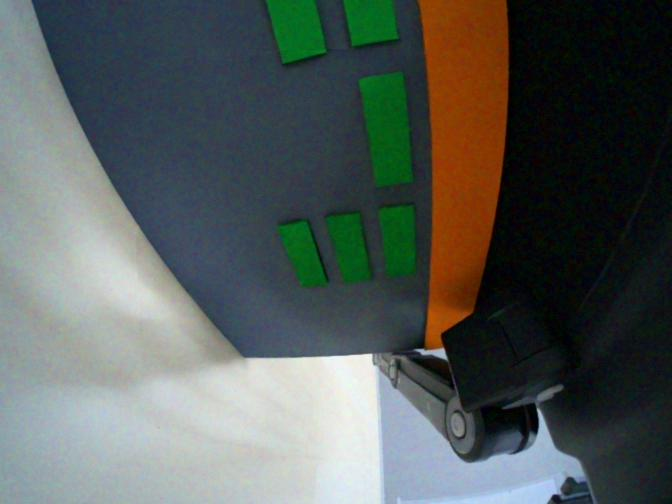

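>>> move(
  target=[0,0,0,0,0,0,-1,-1,-1,-1,-1,-0.5,-0.8,-0.6, 0,0,0,0,0,0,-1,-1,-1,-1,-1,-1,0.0,-0.8],
  speed=0.02,
)

Scene clock: 47.97 s.
left_arm: end_effector_position=(+0.5069, +0.0135, +0.0520) hand_measured=(-1.000, -1.000, -1.000, -1.000, -1.000, -0.562) hand_load_n=(+0.0, +0.0, +0.0, -0.5, +0.0, +1.0) hand_stopped_by=(target, target, target, target, target, force) hand_force_limit=-0.80 hand_speed=-0.60 end_effector_quat_wxyz=(+0.477, -0.485, +0.522, -0.514) | right_arm: end_effector_position=(+0.3000, -0.1770, +0.2781) hand_measured=(-1.000, -1.000, -1.000, -1.000, -1.000, -1.000) hand_load_n=(+0.0, +0.0, +0.0, +0.0, +0.0, +0.0) hand_stopped_by=(target, target, target, target, target, target) hand_force_limit=0.00 hand_speed=-0.80 end_effector_quat_wxyz=(+0.102, -0.431, +0.896, +0.042)
Joint positions: left_arm=[3.844 -2.262 -1.654 3.892 -2.366 3.123] | right_arm=[-1.216 -1.466 1.594 1.251 1.46 -2.144]
Joint torques (N m): left_arm=[6.61 20.4 25.44 -1.46 1.59 1.4] | right_arm=[-8.52 -5.97 -2.16 0.43 -1.62 -1.54]
Wrist force (N): left_arm=[0.0 -2.3 -1.2] | right_arm=[-0.3 -0.6 -0.2]
Wrist torque (N m): left_arm=[0.28 0.01 0.12] | right_arm=[-0.01 -0.03 0.01]
Wrist force, peak (N): left_arm=[-0.2 -3.2 -0.4] | right_arm=[-0.5 -0.6 -0.3]
Hand target: left_arm +0.5069, +0.0135, +0.0520; +0.477, -0.485, +0.522, -0.514 | right_arm +0.3000, -0.1770, +0.2781; +0.102, -0.431, +0.896, +0.042
Off the commanded pose: left_arm 0.000 m, 0 deg | right_arm 0.000 m, 0 deg.
move: done

>>> move(
  target=[0,0,0,0,0,0,-1,-1,-1,-1,-1,-0.3,0.0,-0.9, 0,0,0,0,0,0,-1,-1,-1,-1,-1,-1,0.0,-0.8],
  speed=0.02,
)

>>> move(
  target=[0,0,0,0,0,0,-1,-1,-1,-1,-1,-0.28,0.4,-0.9, 0,0,0,0,0,0,-1,-1,-1,-1,-1,-1,0.0,-0.8],
  speed=0.02,
)

Scene clock: 49.27 s.
left_arm: end_effector_position=(+0.5069, +0.0135, +0.0520) hand_measured=(-1.000, -1.000, -1.000, -1.000, -1.000, -0.300) hand_load_n=(+0.0, +0.0, +0.0, +0.0, +0.0, +2.5) hand_stopped_by=(target, target, target, target, target, target) hand_force_limit=0.00 hand_speed=-0.90 end_effector_quat_wxyz=(+0.477, -0.485, +0.522, -0.514) | right_arm: end_effector_position=(+0.3000, -0.1770, +0.2781) hand_measured=(-1.000, -1.000, -1.000, -1.000, -1.000, -1.000) hand_load_n=(+0.0, +0.0, +0.0, +0.0, +0.0, +0.0) hand_stopped_by=(target, target, target, target, target, target) hand_force_limit=0.00 hand_speed=-0.80 end_effector_quat_wxyz=(+0.102, -0.431, +0.896, +0.042)
Joint positions: left_arm=[3.844 -2.262 -1.654 3.892 -2.366 3.123] | right_arm=[-1.216 -1.466 1.594 1.251 1.46 -2.144]
Joint torques (N m): left_arm=[-1.01 21.11 5.61 -1.27 1.43 0.81] | right_arm=[-8.09 -6.6 -3.16 0.42 -1.59 -1.59]
Wrist force (N): left_arm=[0.2 -7.1 2.8] | right_arm=[-0.5 -0.4 -0.1]
Wrist torque (N m): left_arm=[0.02 0.27 0.45] | right_arm=[0.02 0.00 -0.01]
Wrist force, peak (N): left_arm=[0.4 -7.2 3.5] | right_arm=[-0.6 -0.4 -0.3]
Hand target: left_arm +0.5069, +0.0135, +0.0520; +0.477, -0.485, +0.522, -0.514 | right_arm +0.3000, -0.1770, +0.2781; +0.102, -0.431, +0.896, +0.042
Off the commanded pose: left_arm 0.000 m, 0 deg | right_arm 0.000 m, 0 deg.
move: done

Scene clock: 49.77 s.
left_arm: end_effector_position=(+0.5069, +0.0135, +0.0520) hand_measured=(-1.000, -1.000, -1.000, -1.000, -1.000, -0.280) hand_load_n=(+0.0, +0.0, +0.0, +0.0, +0.0, +2.0) hand_stopped_by=(target, target, target, target, target, target) hand_force_limit=0.40 hand_speed=-0.90 end_effector_quat_wxyz=(+0.477, -0.485, +0.522, -0.514) | right_arm: end_effector_position=(+0.3000, -0.1770, +0.2781) hand_measured=(-1.000, -1.000, -1.000, -1.000, -1.000, -1.000) hand_load_n=(+0.0, +0.0, +0.0, +0.0, +0.0, +0.0) hand_stopped_by=(target, target, target, target, target, target) hand_force_limit=0.00 hand_speed=-0.80 end_effector_quat_wxyz=(+0.102, -0.431, +0.896, +0.042)
Joint positions: left_arm=[3.844 -2.262 -1.654 3.892 -2.366 3.123] | right_arm=[-1.216 -1.466 1.594 1.251 1.46 -2.144]
Joint torques (N m): left_arm=[-2.27 20.12 5.94 -1.05 1.11 0.31] | right_arm=[-7.17 -6.49 -2.43 0.63 -1.71 -1.6]
Wrist force (N): left_arm=[0.1 -7.5 1.9] | right_arm=[-0.3 -0.4 -0.2]
Wrist torque (N m): left_arm=[0.04 0.23 0.46] | right_arm=[0.02 -0.02 0.01]
Wrist force, peak (N): left_arm=[-0.5 -8.0 3.1] | right_arm=[-0.2 -0.7 -0.3]
Hand target: left_arm +0.5069, +0.0135, +0.0520; +0.477, -0.485, +0.522, -0.514 | right_arm +0.3000, -0.1770, +0.2781; +0.102, -0.431, +0.896, +0.042
Off the commanded pose: left_arm 0.000 m, 0 deg | right_arm 0.000 m, 0 deg.
move: done

>>> move(
  target=[
    [0,0,0.0033,0,0,0,-1,-1,-1,-1,-1,-0.28,0.4,-0.9, 0,0,0,0,0,0,-1,-1,-1,-1,-1,-1,0.0,-0.8],
    [-0.01,0.0007,0.0033,0,0,0,-1,-1,-1,-1,-1,-0.28,0.4,-0.9, 0,0,0,0,0,0,-1,-1,-1,-1,-1,-1,0.0,-0.8],
  ],
  speed=0.01,
)

Scene clock: 51.57 s.
left_arm: end_effector_position=(+0.5011, +0.0139, +0.0540) hand_measured=(-1.000, -1.000, -1.000, -1.000, -1.000, -0.280) hand_load_n=(+0.0, +0.0, +0.0, +0.0, +0.0, +1.0) hand_stopped_by=(target, target, target, target, target, target) hand_force_limit=0.40 hand_speed=-0.90 end_effector_quat_wxyz=(+0.477, -0.485, +0.522, -0.514) | right_arm: end_effector_position=(+0.3000, -0.1770, +0.2781) hand_measured=(-1.000, -1.000, -1.000, -1.000, -1.000, -1.000) hand_load_n=(+0.0, +0.0, +0.0, +0.0, +0.0, +0.0) hand_stopped_by=(target, target, target, target, target, target) hand_force_limit=0.00 hand_speed=-0.80 end_effector_quat_wxyz=(+0.102, -0.431, +0.896, +0.042)
Joint positions: left_arm=[3.836 -2.253 -1.663 3.893 -2.373 3.123] | right_arm=[-1.216 -1.466 1.594 1.251 1.46 -2.144]
Joint torques (N m): left_arm=[-7.15 60.36 3.2 3.05 -1.79 -0.81] | right_arm=[-8.23 -5.73 -2.16 0.39 -1.61 -1.49]
Wrist force (N): left_arm=[0.5 -2.9 0.6] | right_arm=[-0.4 -0.5 -0.2]
Wrist torque (N m): left_arm=[0.15 0.15 0.19] | right_arm=[0.01 -0.01 0.00]
Wrist force, peak (N): left_arm=[0.2 -7.9 2.0] | right_arm=[-0.4 -0.7 -0.2]
Hand target: left_arm +0.5009, +0.0139, +0.0539; +0.477, -0.485, +0.522, -0.514 | right_arm +0.3000, -0.1770, +0.2781; +0.102, -0.431, +0.896, +0.042
Off the commanded pose: left_arm 0.000 m, 0 deg | right_arm 0.000 m, 0 deg.
move: done

>>> move(
  target=[-0.0067,0.0005,0.0033,0,0,0,-1,-1,-1,-1,-1,-0.28,0.4,-0.9, 0,0,0,0,0,0,-1,-1,-1,-1,-1,-1,0.0,-0.8],
  speed=0.01,
  stop_force=4,
)

>>> move(
  target=[0,0,0,0,0,0,-1,-1,-1,-1,-1,-0.6,0.0,-0.8, 0,0,0,0,0,0,-1,-1,-1,-1,-1,-1,0.0,-0.8],
  speed=0.01,
)

Scene clock: 53.10 s.
left_arm: end_effector_position=(+0.4968, +0.0142, +0.0559) hand_measured=(-1.000, -1.000, -1.000, -1.000, -1.000, -0.280) hand_load_n=(+0.0, +0.0, +0.0, +0.0, +0.0, +0.0) hand_stopped_by=(target, target, target, target, target, target) hand_force_limit=0.40 hand_speed=-0.90 end_effector_quat_wxyz=(+0.477, -0.485, +0.522, -0.514) | right_arm: end_effector_position=(+0.3000, -0.1770, +0.2781) hand_measured=(-1.000, -1.000, -1.000, -1.000, -1.000, -1.000) hand_load_n=(+0.0, +0.0, +0.0, +0.0, +0.0, +0.0) hand_stopped_by=(target, target, target, target, target, target) hand_force_limit=0.00 hand_speed=-0.80 end_effector_quat_wxyz=(+0.102, -0.431, +0.896, +0.042)
Joint positions: left_arm=[3.831 -2.246 -1.67 3.892 -2.379 3.123] | right_arm=[-1.216 -1.466 1.594 1.251 1.46 -2.144]
Joint torques (N m): left_arm=[-8.36 62.11 4.22 -1.74 -1.79 -0.93] | right_arm=[-7.51 -6.06 -3.31 0.7 -1.55 -1.57]
Wrist force (N): left_arm=[-0.3 -0.7 -1.5] | right_arm=[-0.3 -0.5 -0.2]
Wrist torque (N m): left_arm=[0.29 0.02 0.01] | right_arm=[0.00 -0.02 0.00]
Wrist force, peak (N): left_arm=[0.7 -3.4 1.0] | right_arm=[-0.6 -0.5 -0.2]
Hand target: left_arm +0.4968, +0.0142, +0.0559; +0.477, -0.485, +0.522, -0.514 | right_arm +0.3000, -0.1770, +0.2781; +0.102, -0.431, +0.896, +0.042
Off the commanded pose: left_arm 0.000 m, 0 deg | right_arm 0.000 m, 0 deg.
move: done

Scene clock: 53.97 s.
left_arm: end_effector_position=(+0.4968, +0.0142, +0.0559) hand_measured=(-1.000, -1.000, -1.000, -1.000, -1.000, -0.600) hand_load_n=(-0.5, +0.0, +0.0, +0.0, +0.0, +0.0) hand_stopped_by=(target, target, target, target, target, target) hand_force_limit=0.00 hand_speed=-0.80 end_effector_quat_wxyz=(+0.477, -0.485, +0.522, -0.514) | right_arm: end_effector_position=(+0.3000, -0.1770, +0.2781) hand_measured=(-1.000, -1.000, -1.000, -1.000, -1.000, -1.000) hand_load_n=(+0.0, +0.0, +0.0, +0.0, +0.0, +0.0) hand_stopped_by=(target, target, target, target, target, target) hand_force_limit=0.00 hand_speed=-0.80 end_effector_quat_wxyz=(+0.102, -0.431, +0.896, +0.042)
Joint positions: left_arm=[3.831 -2.246 -1.67 3.892 -2.379 3.123] | right_arm=[-1.216 -1.466 1.594 1.251 1.46 -2.144]
Joint torques (N m): left_arm=[-9.32 62.66 5.27 -1.84 -1.56 -0.86] | right_arm=[-7.8 -6.77 -2.91 0.78 -1.71 -1.45]
Wrist force (N): left_arm=[0.0 -0.8 -1.1] | right_arm=[-0.5 -0.5 -0.2]
Wrist torque (N m): left_arm=[0.24 -0.01 0.03] | right_arm=[0.01 0.00 -0.01]
Wrist force, peak (N): left_arm=[-0.1 -0.8 -1.4] | right_arm=[-0.7 -0.3 -0.2]
Hand target: left_arm +0.4968, +0.0142, +0.0559; +0.477, -0.485, +0.522, -0.514 | right_arm +0.3000, -0.1770, +0.2781; +0.102, -0.431, +0.896, +0.042
Off the commanded pose: left_arm 0.000 m, 0 deg | right_arm 0.000 m, 0 deg.
move: done

>>> move(
  target=[0.0224,-0.0016,0,0,0,0,-1,-1,-1,-1,-1,-0.6,0.0,-0.8, 0,0,0,0,0,0,-1,-1,-1,-1,-1,-1,0.0,-0.8],
  speed=0.012,
  stop_force=3,
  cameras=["cam_left_wrist"],
)

Scene clock: 56.40 s.
left_arm: end_effector_position=(+0.5103, +0.0132, +0.0559) hand_measured=(-1.000, -1.000, -1.000, -1.000, -1.000, -0.600) hand_load_n=(+0.0, +0.0, +0.0, +0.0, +0.0, +0.0) hand_stopped_by=(target, target, target, target, target, target) hand_force_limit=0.00 hand_speed=-0.80 end_effector_quat_wxyz=(+0.477, -0.485, +0.522, -0.514) | right_arm: end_effector_position=(+0.3000, -0.1770, +0.2781) hand_measured=(-1.000, -1.000, -1.000, -1.000, -1.000, -1.000) hand_load_n=(+0.0, +0.0, +0.0, +0.0, +0.0, +0.0) hand_stopped_by=(target, target, target, target, target, target) hand_force_limit=0.00 hand_speed=-0.80 end_effector_quat_wxyz=(+0.102, -0.431, +0.896, +0.042)
Joint positions: left_arm=[3.848 -2.258 -1.647 3.881 -2.361 3.123] | right_arm=[-1.216 -1.466 1.594 1.251 1.46 -2.144]
Joint torques (N m): left_arm=[11.32 20.99 30.09 -1.77 1.34 1.43] | right_arm=[-6.41 -7.39 -2.33 0.47 -1.68 -1.71]
Wrist force (N): left_arm=[0.2 -0.6 -3.5] | right_arm=[-0.3 -0.7 -0.2]
Wrist torque (N m): left_arm=[0.34 0.06 0.03] | right_arm=[-0.03 -0.02 -0.01]
Wrist force, peak (N): left_arm=[0.4 -0.6 -3.7] | right_arm=[-0.6 -0.6 -0.1]
Hand target: left_arm +0.5103, +0.0132, +0.0559; +0.477, -0.485, +0.522, -0.514 | right_arm +0.3000, -0.1770, +0.2781; +0.102, -0.431, +0.896, +0.042
Off the commanded pose: left_arm 0.000 m, 0 deg | right_arm 0.000 m, 0 deg.
move: done
Images, in order (width x height): cam_left_wrist 672x504.

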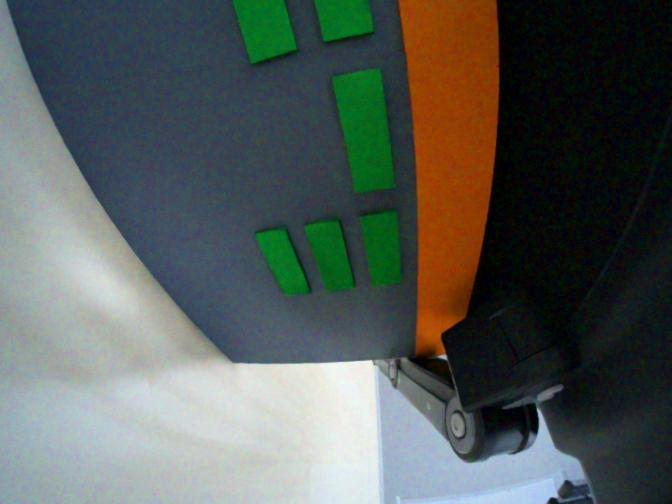

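>>> move(
  target=[-0.0013,0.0001,-0.0065,0,0,0,-1,-1,-1,-1,-1,-0.62,0.0,-0.8, 0,0,0,0,0,0,-1,-1,-1,-1,-1,-1,0.0,-0.8],
  speed=0.012,
  stop_force=3,
)

>>> move(
  target=[0,0,0,0,0,0,-1,-1,-1,-1,-1,-0.5,-0.86,-0.9, 0,0,0,0,0,0,-1,-1,-1,-1,-1,-1,0.0,-0.8],
  speed=0.02,
)

Scene clock: 57.93 s.
left_arm: end_effector_position=(+0.5095, +0.0133, +0.0520) hand_measured=(-1.000, -1.000, -1.000, -1.000, -1.000, -0.620) hand_load_n=(+0.0, +0.0, +0.0, -0.5, +0.0, +0.0) hand_stopped_by=(target, target, target, target, target, target) hand_force_limit=0.00 hand_speed=-0.80 end_effector_quat_wxyz=(+0.477, -0.485, +0.522, -0.514) | right_arm: end_effector_position=(+0.3000, -0.1770, +0.2781) hand_measured=(-1.000, -1.000, -1.000, -1.000, -1.000, -1.000) hand_load_n=(-0.5, +0.0, +0.0, +0.0, +0.0, +0.0) hand_stopped_by=(target, target, target, target, target, target) hand_force_limit=0.00 hand_speed=-0.80 end_effector_quat_wxyz=(+0.102, -0.431, +0.896, +0.042)
Joint positions: left_arm=[3.847 -2.264 -1.649 3.89 -2.362 3.123] | right_arm=[-1.216 -1.466 1.594 1.251 1.46 -2.144]
Joint torques (N m): left_arm=[-6.33 19.69 5 3.66 -1.43 -0.69] | right_arm=[-7.18 -7.15 -2.5 0.76 -1.65 -1.68]
Wrist force (N): left_arm=[0.2 -0.8 -1.4] | right_arm=[-0.2 -0.3 0.1]
Wrist torque (N m): left_arm=[0.28 -0.03 0.04] | right_arm=[0.01 -0.05 0.01]
Wrist force, peak (N): left_arm=[0.4 -0.5 -3.7] | right_arm=[-0.6 -0.7 -0.2]
Hand target: left_arm +0.5095, +0.0133, +0.0520; +0.477, -0.485, +0.522, -0.514 | right_arm +0.3000, -0.1770, +0.2781; +0.102, -0.431, +0.896, +0.042
Off the commanded pose: left_arm 0.000 m, 0 deg | right_arm 0.000 m, 0 deg.
move: done

Scene clock: 58.63 s.
left_arm: end_effector_position=(+0.5095, +0.0133, +0.0520) hand_measured=(-1.000, -1.000, -1.000, -1.000, -1.000, -0.500) hand_load_n=(-0.5, +0.0, +0.0, +0.0, +0.0, +0.0) hand_stopped_by=(target, target, target, target, target, target) hand_force_limit=-0.86 hand_speed=-0.90 end_effector_quat_wxyz=(+0.477, -0.485, +0.522, -0.514) | right_arm: end_effector_position=(+0.3000, -0.1770, +0.2781) hand_measured=(-1.000, -1.000, -1.000, -1.000, -1.000, -1.000) hand_load_n=(+0.0, +0.0, +0.0, +0.0, +0.0, +0.0) hand_stopped_by=(target, target, target, target, target, target) hand_force_limit=0.00 hand_speed=-0.80 end_effector_quat_wxyz=(+0.102, -0.431, +0.896, +0.042)
Joint positions: left_arm=[3.847 -2.264 -1.649 3.89 -2.362 3.123] | right_arm=[-1.216 -1.466 1.594 1.251 1.46 -2.144]
Joint torques (N m): left_arm=[-6.8 19.63 5.25 3.49 -1.49 -0.14] | right_arm=[-6.54 -7.17 -2.49 0.59 -1.58 -1.41]
Wrist force (N): left_arm=[0.0 -0.8 -1.5] | right_arm=[-0.4 -0.3 -0.3]
Wrist torque (N m): left_arm=[0.28 0.00 0.03] | right_arm=[0.04 0.00 0.00]
Wrist force, peak (N): left_arm=[-0.1 -1.1 -1.5] | right_arm=[-0.5 -0.7 -0.1]
Hand target: left_arm +0.5095, +0.0133, +0.0520; +0.477, -0.485, +0.522, -0.514 | right_arm +0.3000, -0.1770, +0.2781; +0.102, -0.431, +0.896, +0.042
Off the commanded pose: left_arm 0.000 m, 0 deg | right_arm 0.000 m, 0 deg.
move: done

>>> move(
  target=[0,0,0,0,0,0,-1,-1,-1,-1,-1,-0.36,-0.86,-0.9, 0,0,0,0,0,0,-1,-1,-1,-1,-1,-1,0.0,-0.8],
  speed=0.02,
)

Scene clock: 59.37 s.
left_arm: end_effector_position=(+0.5095, +0.0133, +0.0520) hand_measured=(-1.000, -1.000, -1.000, -1.000, -1.000, -0.408) hand_load_n=(+0.0, +0.0, +0.0, +0.0, +0.0, +1.0) hand_stopped_by=(target, target, target, target, target, force) hand_force_limit=-0.86 hand_speed=-0.90 end_effector_quat_wxyz=(+0.477, -0.485, +0.522, -0.514) | right_arm: end_effector_position=(+0.3000, -0.1770, +0.2781) hand_measured=(-1.000, -1.000, -1.000, -1.000, -1.000, -1.000) hand_load_n=(+0.0, +0.0, +0.0, +0.0, +0.0, +0.0) hand_stopped_by=(target, target, target, target, target, target) hand_force_limit=0.00 hand_speed=-0.80 end_effector_quat_wxyz=(+0.102, -0.431, +0.896, +0.042)
Joint positions: left_arm=[3.847 -2.264 -1.649 3.89 -2.362 3.123] | right_arm=[-1.216 -1.466 1.594 1.251 1.46 -2.144]
Joint torques (N m): left_arm=[-6.98 18.88 4.99 2.93 -1.65 -0.49] | right_arm=[-7.6 -7.41 -2.87 0.6 -1.43 -1.44]
Wrist force (N): left_arm=[-0.3 -1.8 -1.2] | right_arm=[-0.5 -0.3 -0.3]
Wrist torque (N m): left_arm=[0.28 0.03 0.08] | right_arm=[0.03 0.02 -0.01]
Wrist force, peak (N): left_arm=[-0.6 -1.9 -1.2] | right_arm=[-0.4 -0.6 -0.4]
Hand target: left_arm +0.5095, +0.0133, +0.0520; +0.477, -0.485, +0.522, -0.514 | right_arm +0.3000, -0.1770, +0.2781; +0.102, -0.431, +0.896, +0.042
Off the commanded pose: left_arm 0.000 m, 0 deg | right_arm 0.000 m, 0 deg.
move: done

>>> move(
  target=[0,0,0,0,0,0,-1,-1,-1,-1,-1,-0.34,-0.2,-0.9, 0,0,0,0,0,0,-1,-1,-1,-1,-1,-1,0.0,-0.8],
  speed=0.02,
)

>>> move(
  target=[0,0,0,0,0,0,-1,-1,-1,-1,-1,-0.345,0.2,-0.9, 0,0,0,0,0,0,-1,-1,-1,-1,-1,-1,0.0,-0.8],
  speed=0.02,
)

Scene clock: 60.07 s.
left_arm: end_effector_position=(+0.5095, +0.0133, +0.0520) hand_measured=(-1.000, -1.000, -1.000, -1.000, -1.000, -0.392) hand_load_n=(+0.0, +0.5, +0.0, +0.0, +0.0, +4.0) hand_stopped_by=(target, target, target, target, target, force) hand_force_limit=-0.20 hand_speed=-0.90 end_effector_quat_wxyz=(+0.477, -0.485, +0.522, -0.514) | right_arm: end_effector_position=(+0.3000, -0.1770, +0.2781) hand_measured=(-1.000, -1.000, -1.000, -1.000, -1.000, -1.000) hand_load_n=(+0.0, +0.0, +0.0, +0.0, +0.0, +0.0) hand_stopped_by=(target, target, target, target, target, target) hand_force_limit=0.00 hand_speed=-0.80 end_effector_quat_wxyz=(+0.102, -0.431, +0.896, +0.042)
Joint positions: left_arm=[3.847 -2.264 -1.649 3.89 -2.362 3.123] | right_arm=[-1.216 -1.466 1.594 1.251 1.46 -2.144]
Joint torques (N m): left_arm=[-7.62 20.63 5.52 1.86 -1.72 -0.31] | right_arm=[-7.28 -6.87 -2.33 0.54 -1.6 -1.58]
Wrist force (N): left_arm=[-0.4 -3.9 -0.3] | right_arm=[-0.4 -0.5 -0.4]
Wrist torque (N m): left_arm=[0.29 0.09 0.20] | right_arm=[0.01 -0.01 0.00]
Wrist force, peak (N): left_arm=[-0.4 -3.9 -0.3] | right_arm=[-0.5 -0.6 -0.1]
Hand target: left_arm +0.5095, +0.0133, +0.0520; +0.477, -0.485, +0.522, -0.514 | right_arm +0.3000, -0.1770, +0.2781; +0.102, -0.431, +0.896, +0.042
Off the commanded pose: left_arm 0.000 m, 0 deg | right_arm 0.000 m, 0 deg.
move: done

Scene clock: 60.57 s.
left_arm: end_effector_position=(+0.5095, +0.0133, +0.0520) hand_measured=(-1.000, -1.000, -1.000, -1.000, -1.000, -0.384) hand_load_n=(+0.0, +0.0, +0.0, +0.0, +0.0, +6.0) hand_stopped_by=(target, target, target, target, target, force) hand_force_limit=0.20 hand_speed=-0.90 end_effector_quat_wxyz=(+0.477, -0.485, +0.522, -0.514) | right_arm: end_effector_position=(+0.3000, -0.1770, +0.2781) hand_measured=(-1.000, -1.000, -1.000, -1.000, -1.000, -1.000) hand_load_n=(+0.0, +0.0, +0.0, +0.0, +0.0, +0.0) hand_stopped_by=(target, target, target, target, target, target) hand_force_limit=0.00 hand_speed=-0.80 end_effector_quat_wxyz=(+0.102, -0.431, +0.896, +0.042)
Joint positions: left_arm=[3.847 -2.264 -1.649 3.89 -2.362 3.123] | right_arm=[-1.216 -1.466 1.594 1.251 1.46 -2.144]
Joint torques (N m): left_arm=[-6.73 19.5 5.85 1.44 -1.49 -0.14] | right_arm=[-7.59 -6.47 -2.94 0.63 -1.5 -1.63]
Wrist force (N): left_arm=[-0.7 -5.6 0.4] | right_arm=[-0.5 -0.7 0.0]
Wrist torque (N m): left_arm=[0.31 0.12 0.31] | right_arm=[-0.05 0.00 -0.01]
Wrist force, peak (N): left_arm=[-0.6 -6.1 0.6] | right_arm=[-0.5 -0.7 0.0]
Hand target: left_arm +0.5095, +0.0133, +0.0520; +0.477, -0.485, +0.522, -0.514 | right_arm +0.3000, -0.1770, +0.2781; +0.102, -0.431, +0.896, +0.042
Off the commanded pose: left_arm 0.000 m, 0 deg | right_arm 0.000 m, 0 deg.
move: done

>>> move(
  target=[0,0,0,0,0,0,-1,-1,-1,-1,-1,-0.6,-0.6,-0.9, 0,0,0,0,0,0,-1,-1,-1,-1,-1,-1,0.0,-0.8],
  speed=0.02,
)

>>> move(
  target=[0,0,0,0,0,0,-1,-1,-1,-1,-1,-1,-0.6,-0.5, 0,0,0,0,0,0,-1,-1,-1,-1,-1,-1,0.0,-0.8],
  speed=0.02,
)

>>> move(
  target=[
    [-0.0399,0.0029,0.0133,0,0,0,-1,-1,-1,-1,-1,-1,-0.6,-0.5, 0,0,0,0,0,0,-1,-1,-1,-1,-1,-1,0.0,-0.8],
    [-0.0158,0.0012,0.0133,0,0,0,-1,-1,-1,-1,-1,-1,-0.6,-0.5, 0,0,0,0,0,0,-1,-1,-1,-1,-1,-1,0.0,-0.8],
    [-0.0158,0.0012,0,0,0,0,-1,-1,-1,-1,-1,-1,-0.6,-0.5, 0,0,0,0,0,0,-1,-1,-1,-1,-1,-1,0.0,-0.8],
  ],
  speed=[0.05,0.03,0.02],
  cameras=["cam_left_wrist"],
)

>>> zoom_image(
  camera="cam_left_wrist",
  region=[240, 0, 480, 300],
)

Scene clock: 61.83 s.
left_arm: end_effector_position=(+0.5095, +0.0133, +0.0520) hand_measured=(-1.000, -1.000, -1.000, -1.000, -1.000, -0.600) hand_load_n=(+0.0, +0.0, +0.0, +0.0, -0.5, +0.0) hand_stopped_by=(target, target, target, target, target, target) hand_force_limit=-0.60 hand_speed=-0.90 end_effector_quat_wxyz=(+0.477, -0.485, +0.522, -0.514) | right_arm: end_effector_position=(+0.3000, -0.1770, +0.2781) hand_measured=(-1.000, -1.000, -1.000, -1.000, -1.000, -1.000) hand_load_n=(+0.0, +0.0, +0.0, +0.0, +0.0, +0.0) hand_stopped_by=(target, target, target, target, target, target) hand_force_limit=0.00 hand_speed=-0.80 end_effector_quat_wxyz=(+0.102, -0.431, +0.896, +0.042)
Joint positions: left_arm=[3.847 -2.264 -1.649 3.89 -2.362 3.123] | right_arm=[-1.216 -1.466 1.594 1.251 1.46 -2.144]
Joint torques (N m): left_arm=[-7.75 23.4 5.89 -0.76 -1.39 -0.35] | right_arm=[-6.68 -7.54 -2.69 0.55 -1.69 -1.66]
Wrist force (N): left_arm=[-0.1 -0.9 -1.4] | right_arm=[-0.5 -0.4 -0.1]
Wrist torque (N m): left_arm=[0.25 0.02 0.02] | right_arm=[0.01 0.01 0.00]
Wrist force, peak (N): left_arm=[-0.9 -5.8 0.3] | right_arm=[-0.4 -0.6 -0.3]
Hand target: left_arm +0.5095, +0.0133, +0.0520; +0.477, -0.485, +0.522, -0.514 | right_arm +0.3000, -0.1770, +0.2781; +0.102, -0.431, +0.896, +0.042
Off the commanded pose: left_arm 0.000 m, 0 deg | right_arm 0.000 m, 0 deg.
move: done

Scene clock: 62.40 s.
left_arm: end_effector_position=(+0.5095, +0.0133, +0.0520) hand_measured=(-1.000, -1.000, -1.000, -1.000, -1.000, -1.000) hand_load_n=(+0.0, +0.0, +0.0, +0.0, +0.0, +0.0) hand_stopped_by=(target, target, target, target, target, target) hand_force_limit=-0.60 hand_speed=-0.50 end_effector_quat_wxyz=(+0.477, -0.485, +0.522, -0.514) | right_arm: end_effector_position=(+0.3000, -0.1770, +0.2781) hand_measured=(-1.000, -1.000, -1.000, -1.000, -1.000, -1.000) hand_load_n=(+0.0, +0.0, +0.0, +0.0, +0.0, +0.0) hand_stopped_by=(target, target, target, target, target, target) hand_force_limit=0.00 hand_speed=-0.80 end_effector_quat_wxyz=(+0.102, -0.431, +0.896, +0.042)
Joint positions: left_arm=[3.847 -2.264 -1.649 3.89 -2.362 3.123] | right_arm=[-1.216 -1.466 1.594 1.251 1.46 -2.144]
Joint torques (N m): left_arm=[-8.1 24.55 6.79 -1.51 -1.63 -0.36] | right_arm=[-7.91 -7.88 -3.24 0.58 -1.35 -1.41]
Wrist force (N): left_arm=[-0.1 -0.8 -1.4] | right_arm=[-0.4 -0.4 -0.2]
Wrist torque (N m): left_arm=[0.27 0.01 0.02] | right_arm=[0.02 -0.02 0.00]
Wrist force, peak (N): left_arm=[0.0 -1.0 -1.6] | right_arm=[-0.5 -0.7 -0.1]
Hand target: left_arm +0.5095, +0.0133, +0.0520; +0.477, -0.485, +0.522, -0.514 | right_arm +0.3000, -0.1770, +0.2781; +0.102, -0.431, +0.896, +0.042
Off the commanded pose: left_arm 0.000 m, 0 deg | right_arm 0.000 m, 0 deg.
move: done

Scene clock: 64.77 s.
left_arm: end_effector_position=(+0.5000, +0.0140, +0.0522) hand_measured=(-1.000, -1.000, -1.000, -1.000, -1.000, -1.000) hand_load_n=(-0.5, +0.0, +0.0, +0.0, +0.0, +0.0) hand_stopped_by=(target, target, target, target, target, target) hand_force_limit=-0.60 hand_speed=-0.50 end_effector_quat_wxyz=(+0.477, -0.485, +0.522, -0.514) | right_arm: end_effector_position=(+0.3000, -0.1770, +0.2781) hand_measured=(-1.000, -1.000, -1.000, -1.000, -1.000, -1.000) hand_load_n=(+0.0, +0.0, +0.0, +0.0, -0.5, +0.0) hand_stopped_by=(target, target, target, target, target, target) hand_force_limit=0.00 hand_speed=-0.80 end_effector_quat_wxyz=(+0.102, -0.431, +0.896, +0.042)
Joint positions: left_arm=[3.835 -2.255 -1.666 3.897 -2.375 3.123] | right_arm=[-1.216 -1.466 1.594 1.251 1.46 -2.144]
Joint torques (N m): left_arm=[9.3 22.21 5.78 3.29 1.85 -1.06] | right_arm=[-6.85 -7.7 -2.31 0.63 -1.35 -1.31]
Wrist force (N): left_arm=[-0.1 -0.6 -1.4] | right_arm=[-0.4 -0.3 0.0]
Wrist torque (N m): left_arm=[0.31 -0.02 0.02] | right_arm=[0.02 -0.02 0.01]
Wrist force, peak (N): left_arm=[0.2 -0.8 -2.2] | right_arm=[-0.5 -0.5 -0.4]
Hand target: left_arm +0.5000, +0.0140, +0.0520; +0.477, -0.485, +0.522, -0.514 | right_arm +0.3000, -0.1770, +0.2781; +0.102, -0.431, +0.896, +0.042
Off the commanded pose: left_arm 0.000 m, 0 deg | right_arm 0.000 m, 0 deg.
move: done
Images, in order (width x height): cam_left_wrist 672x504.

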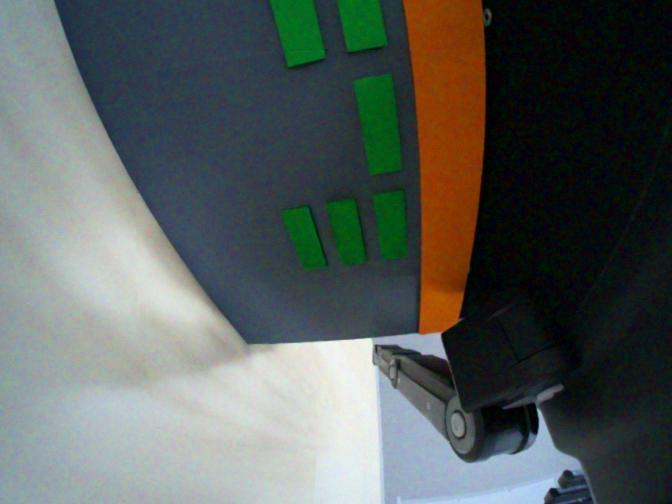

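Scaled by 1.680 from the camera's 672x504 image, which has a finer 960x720 frame.

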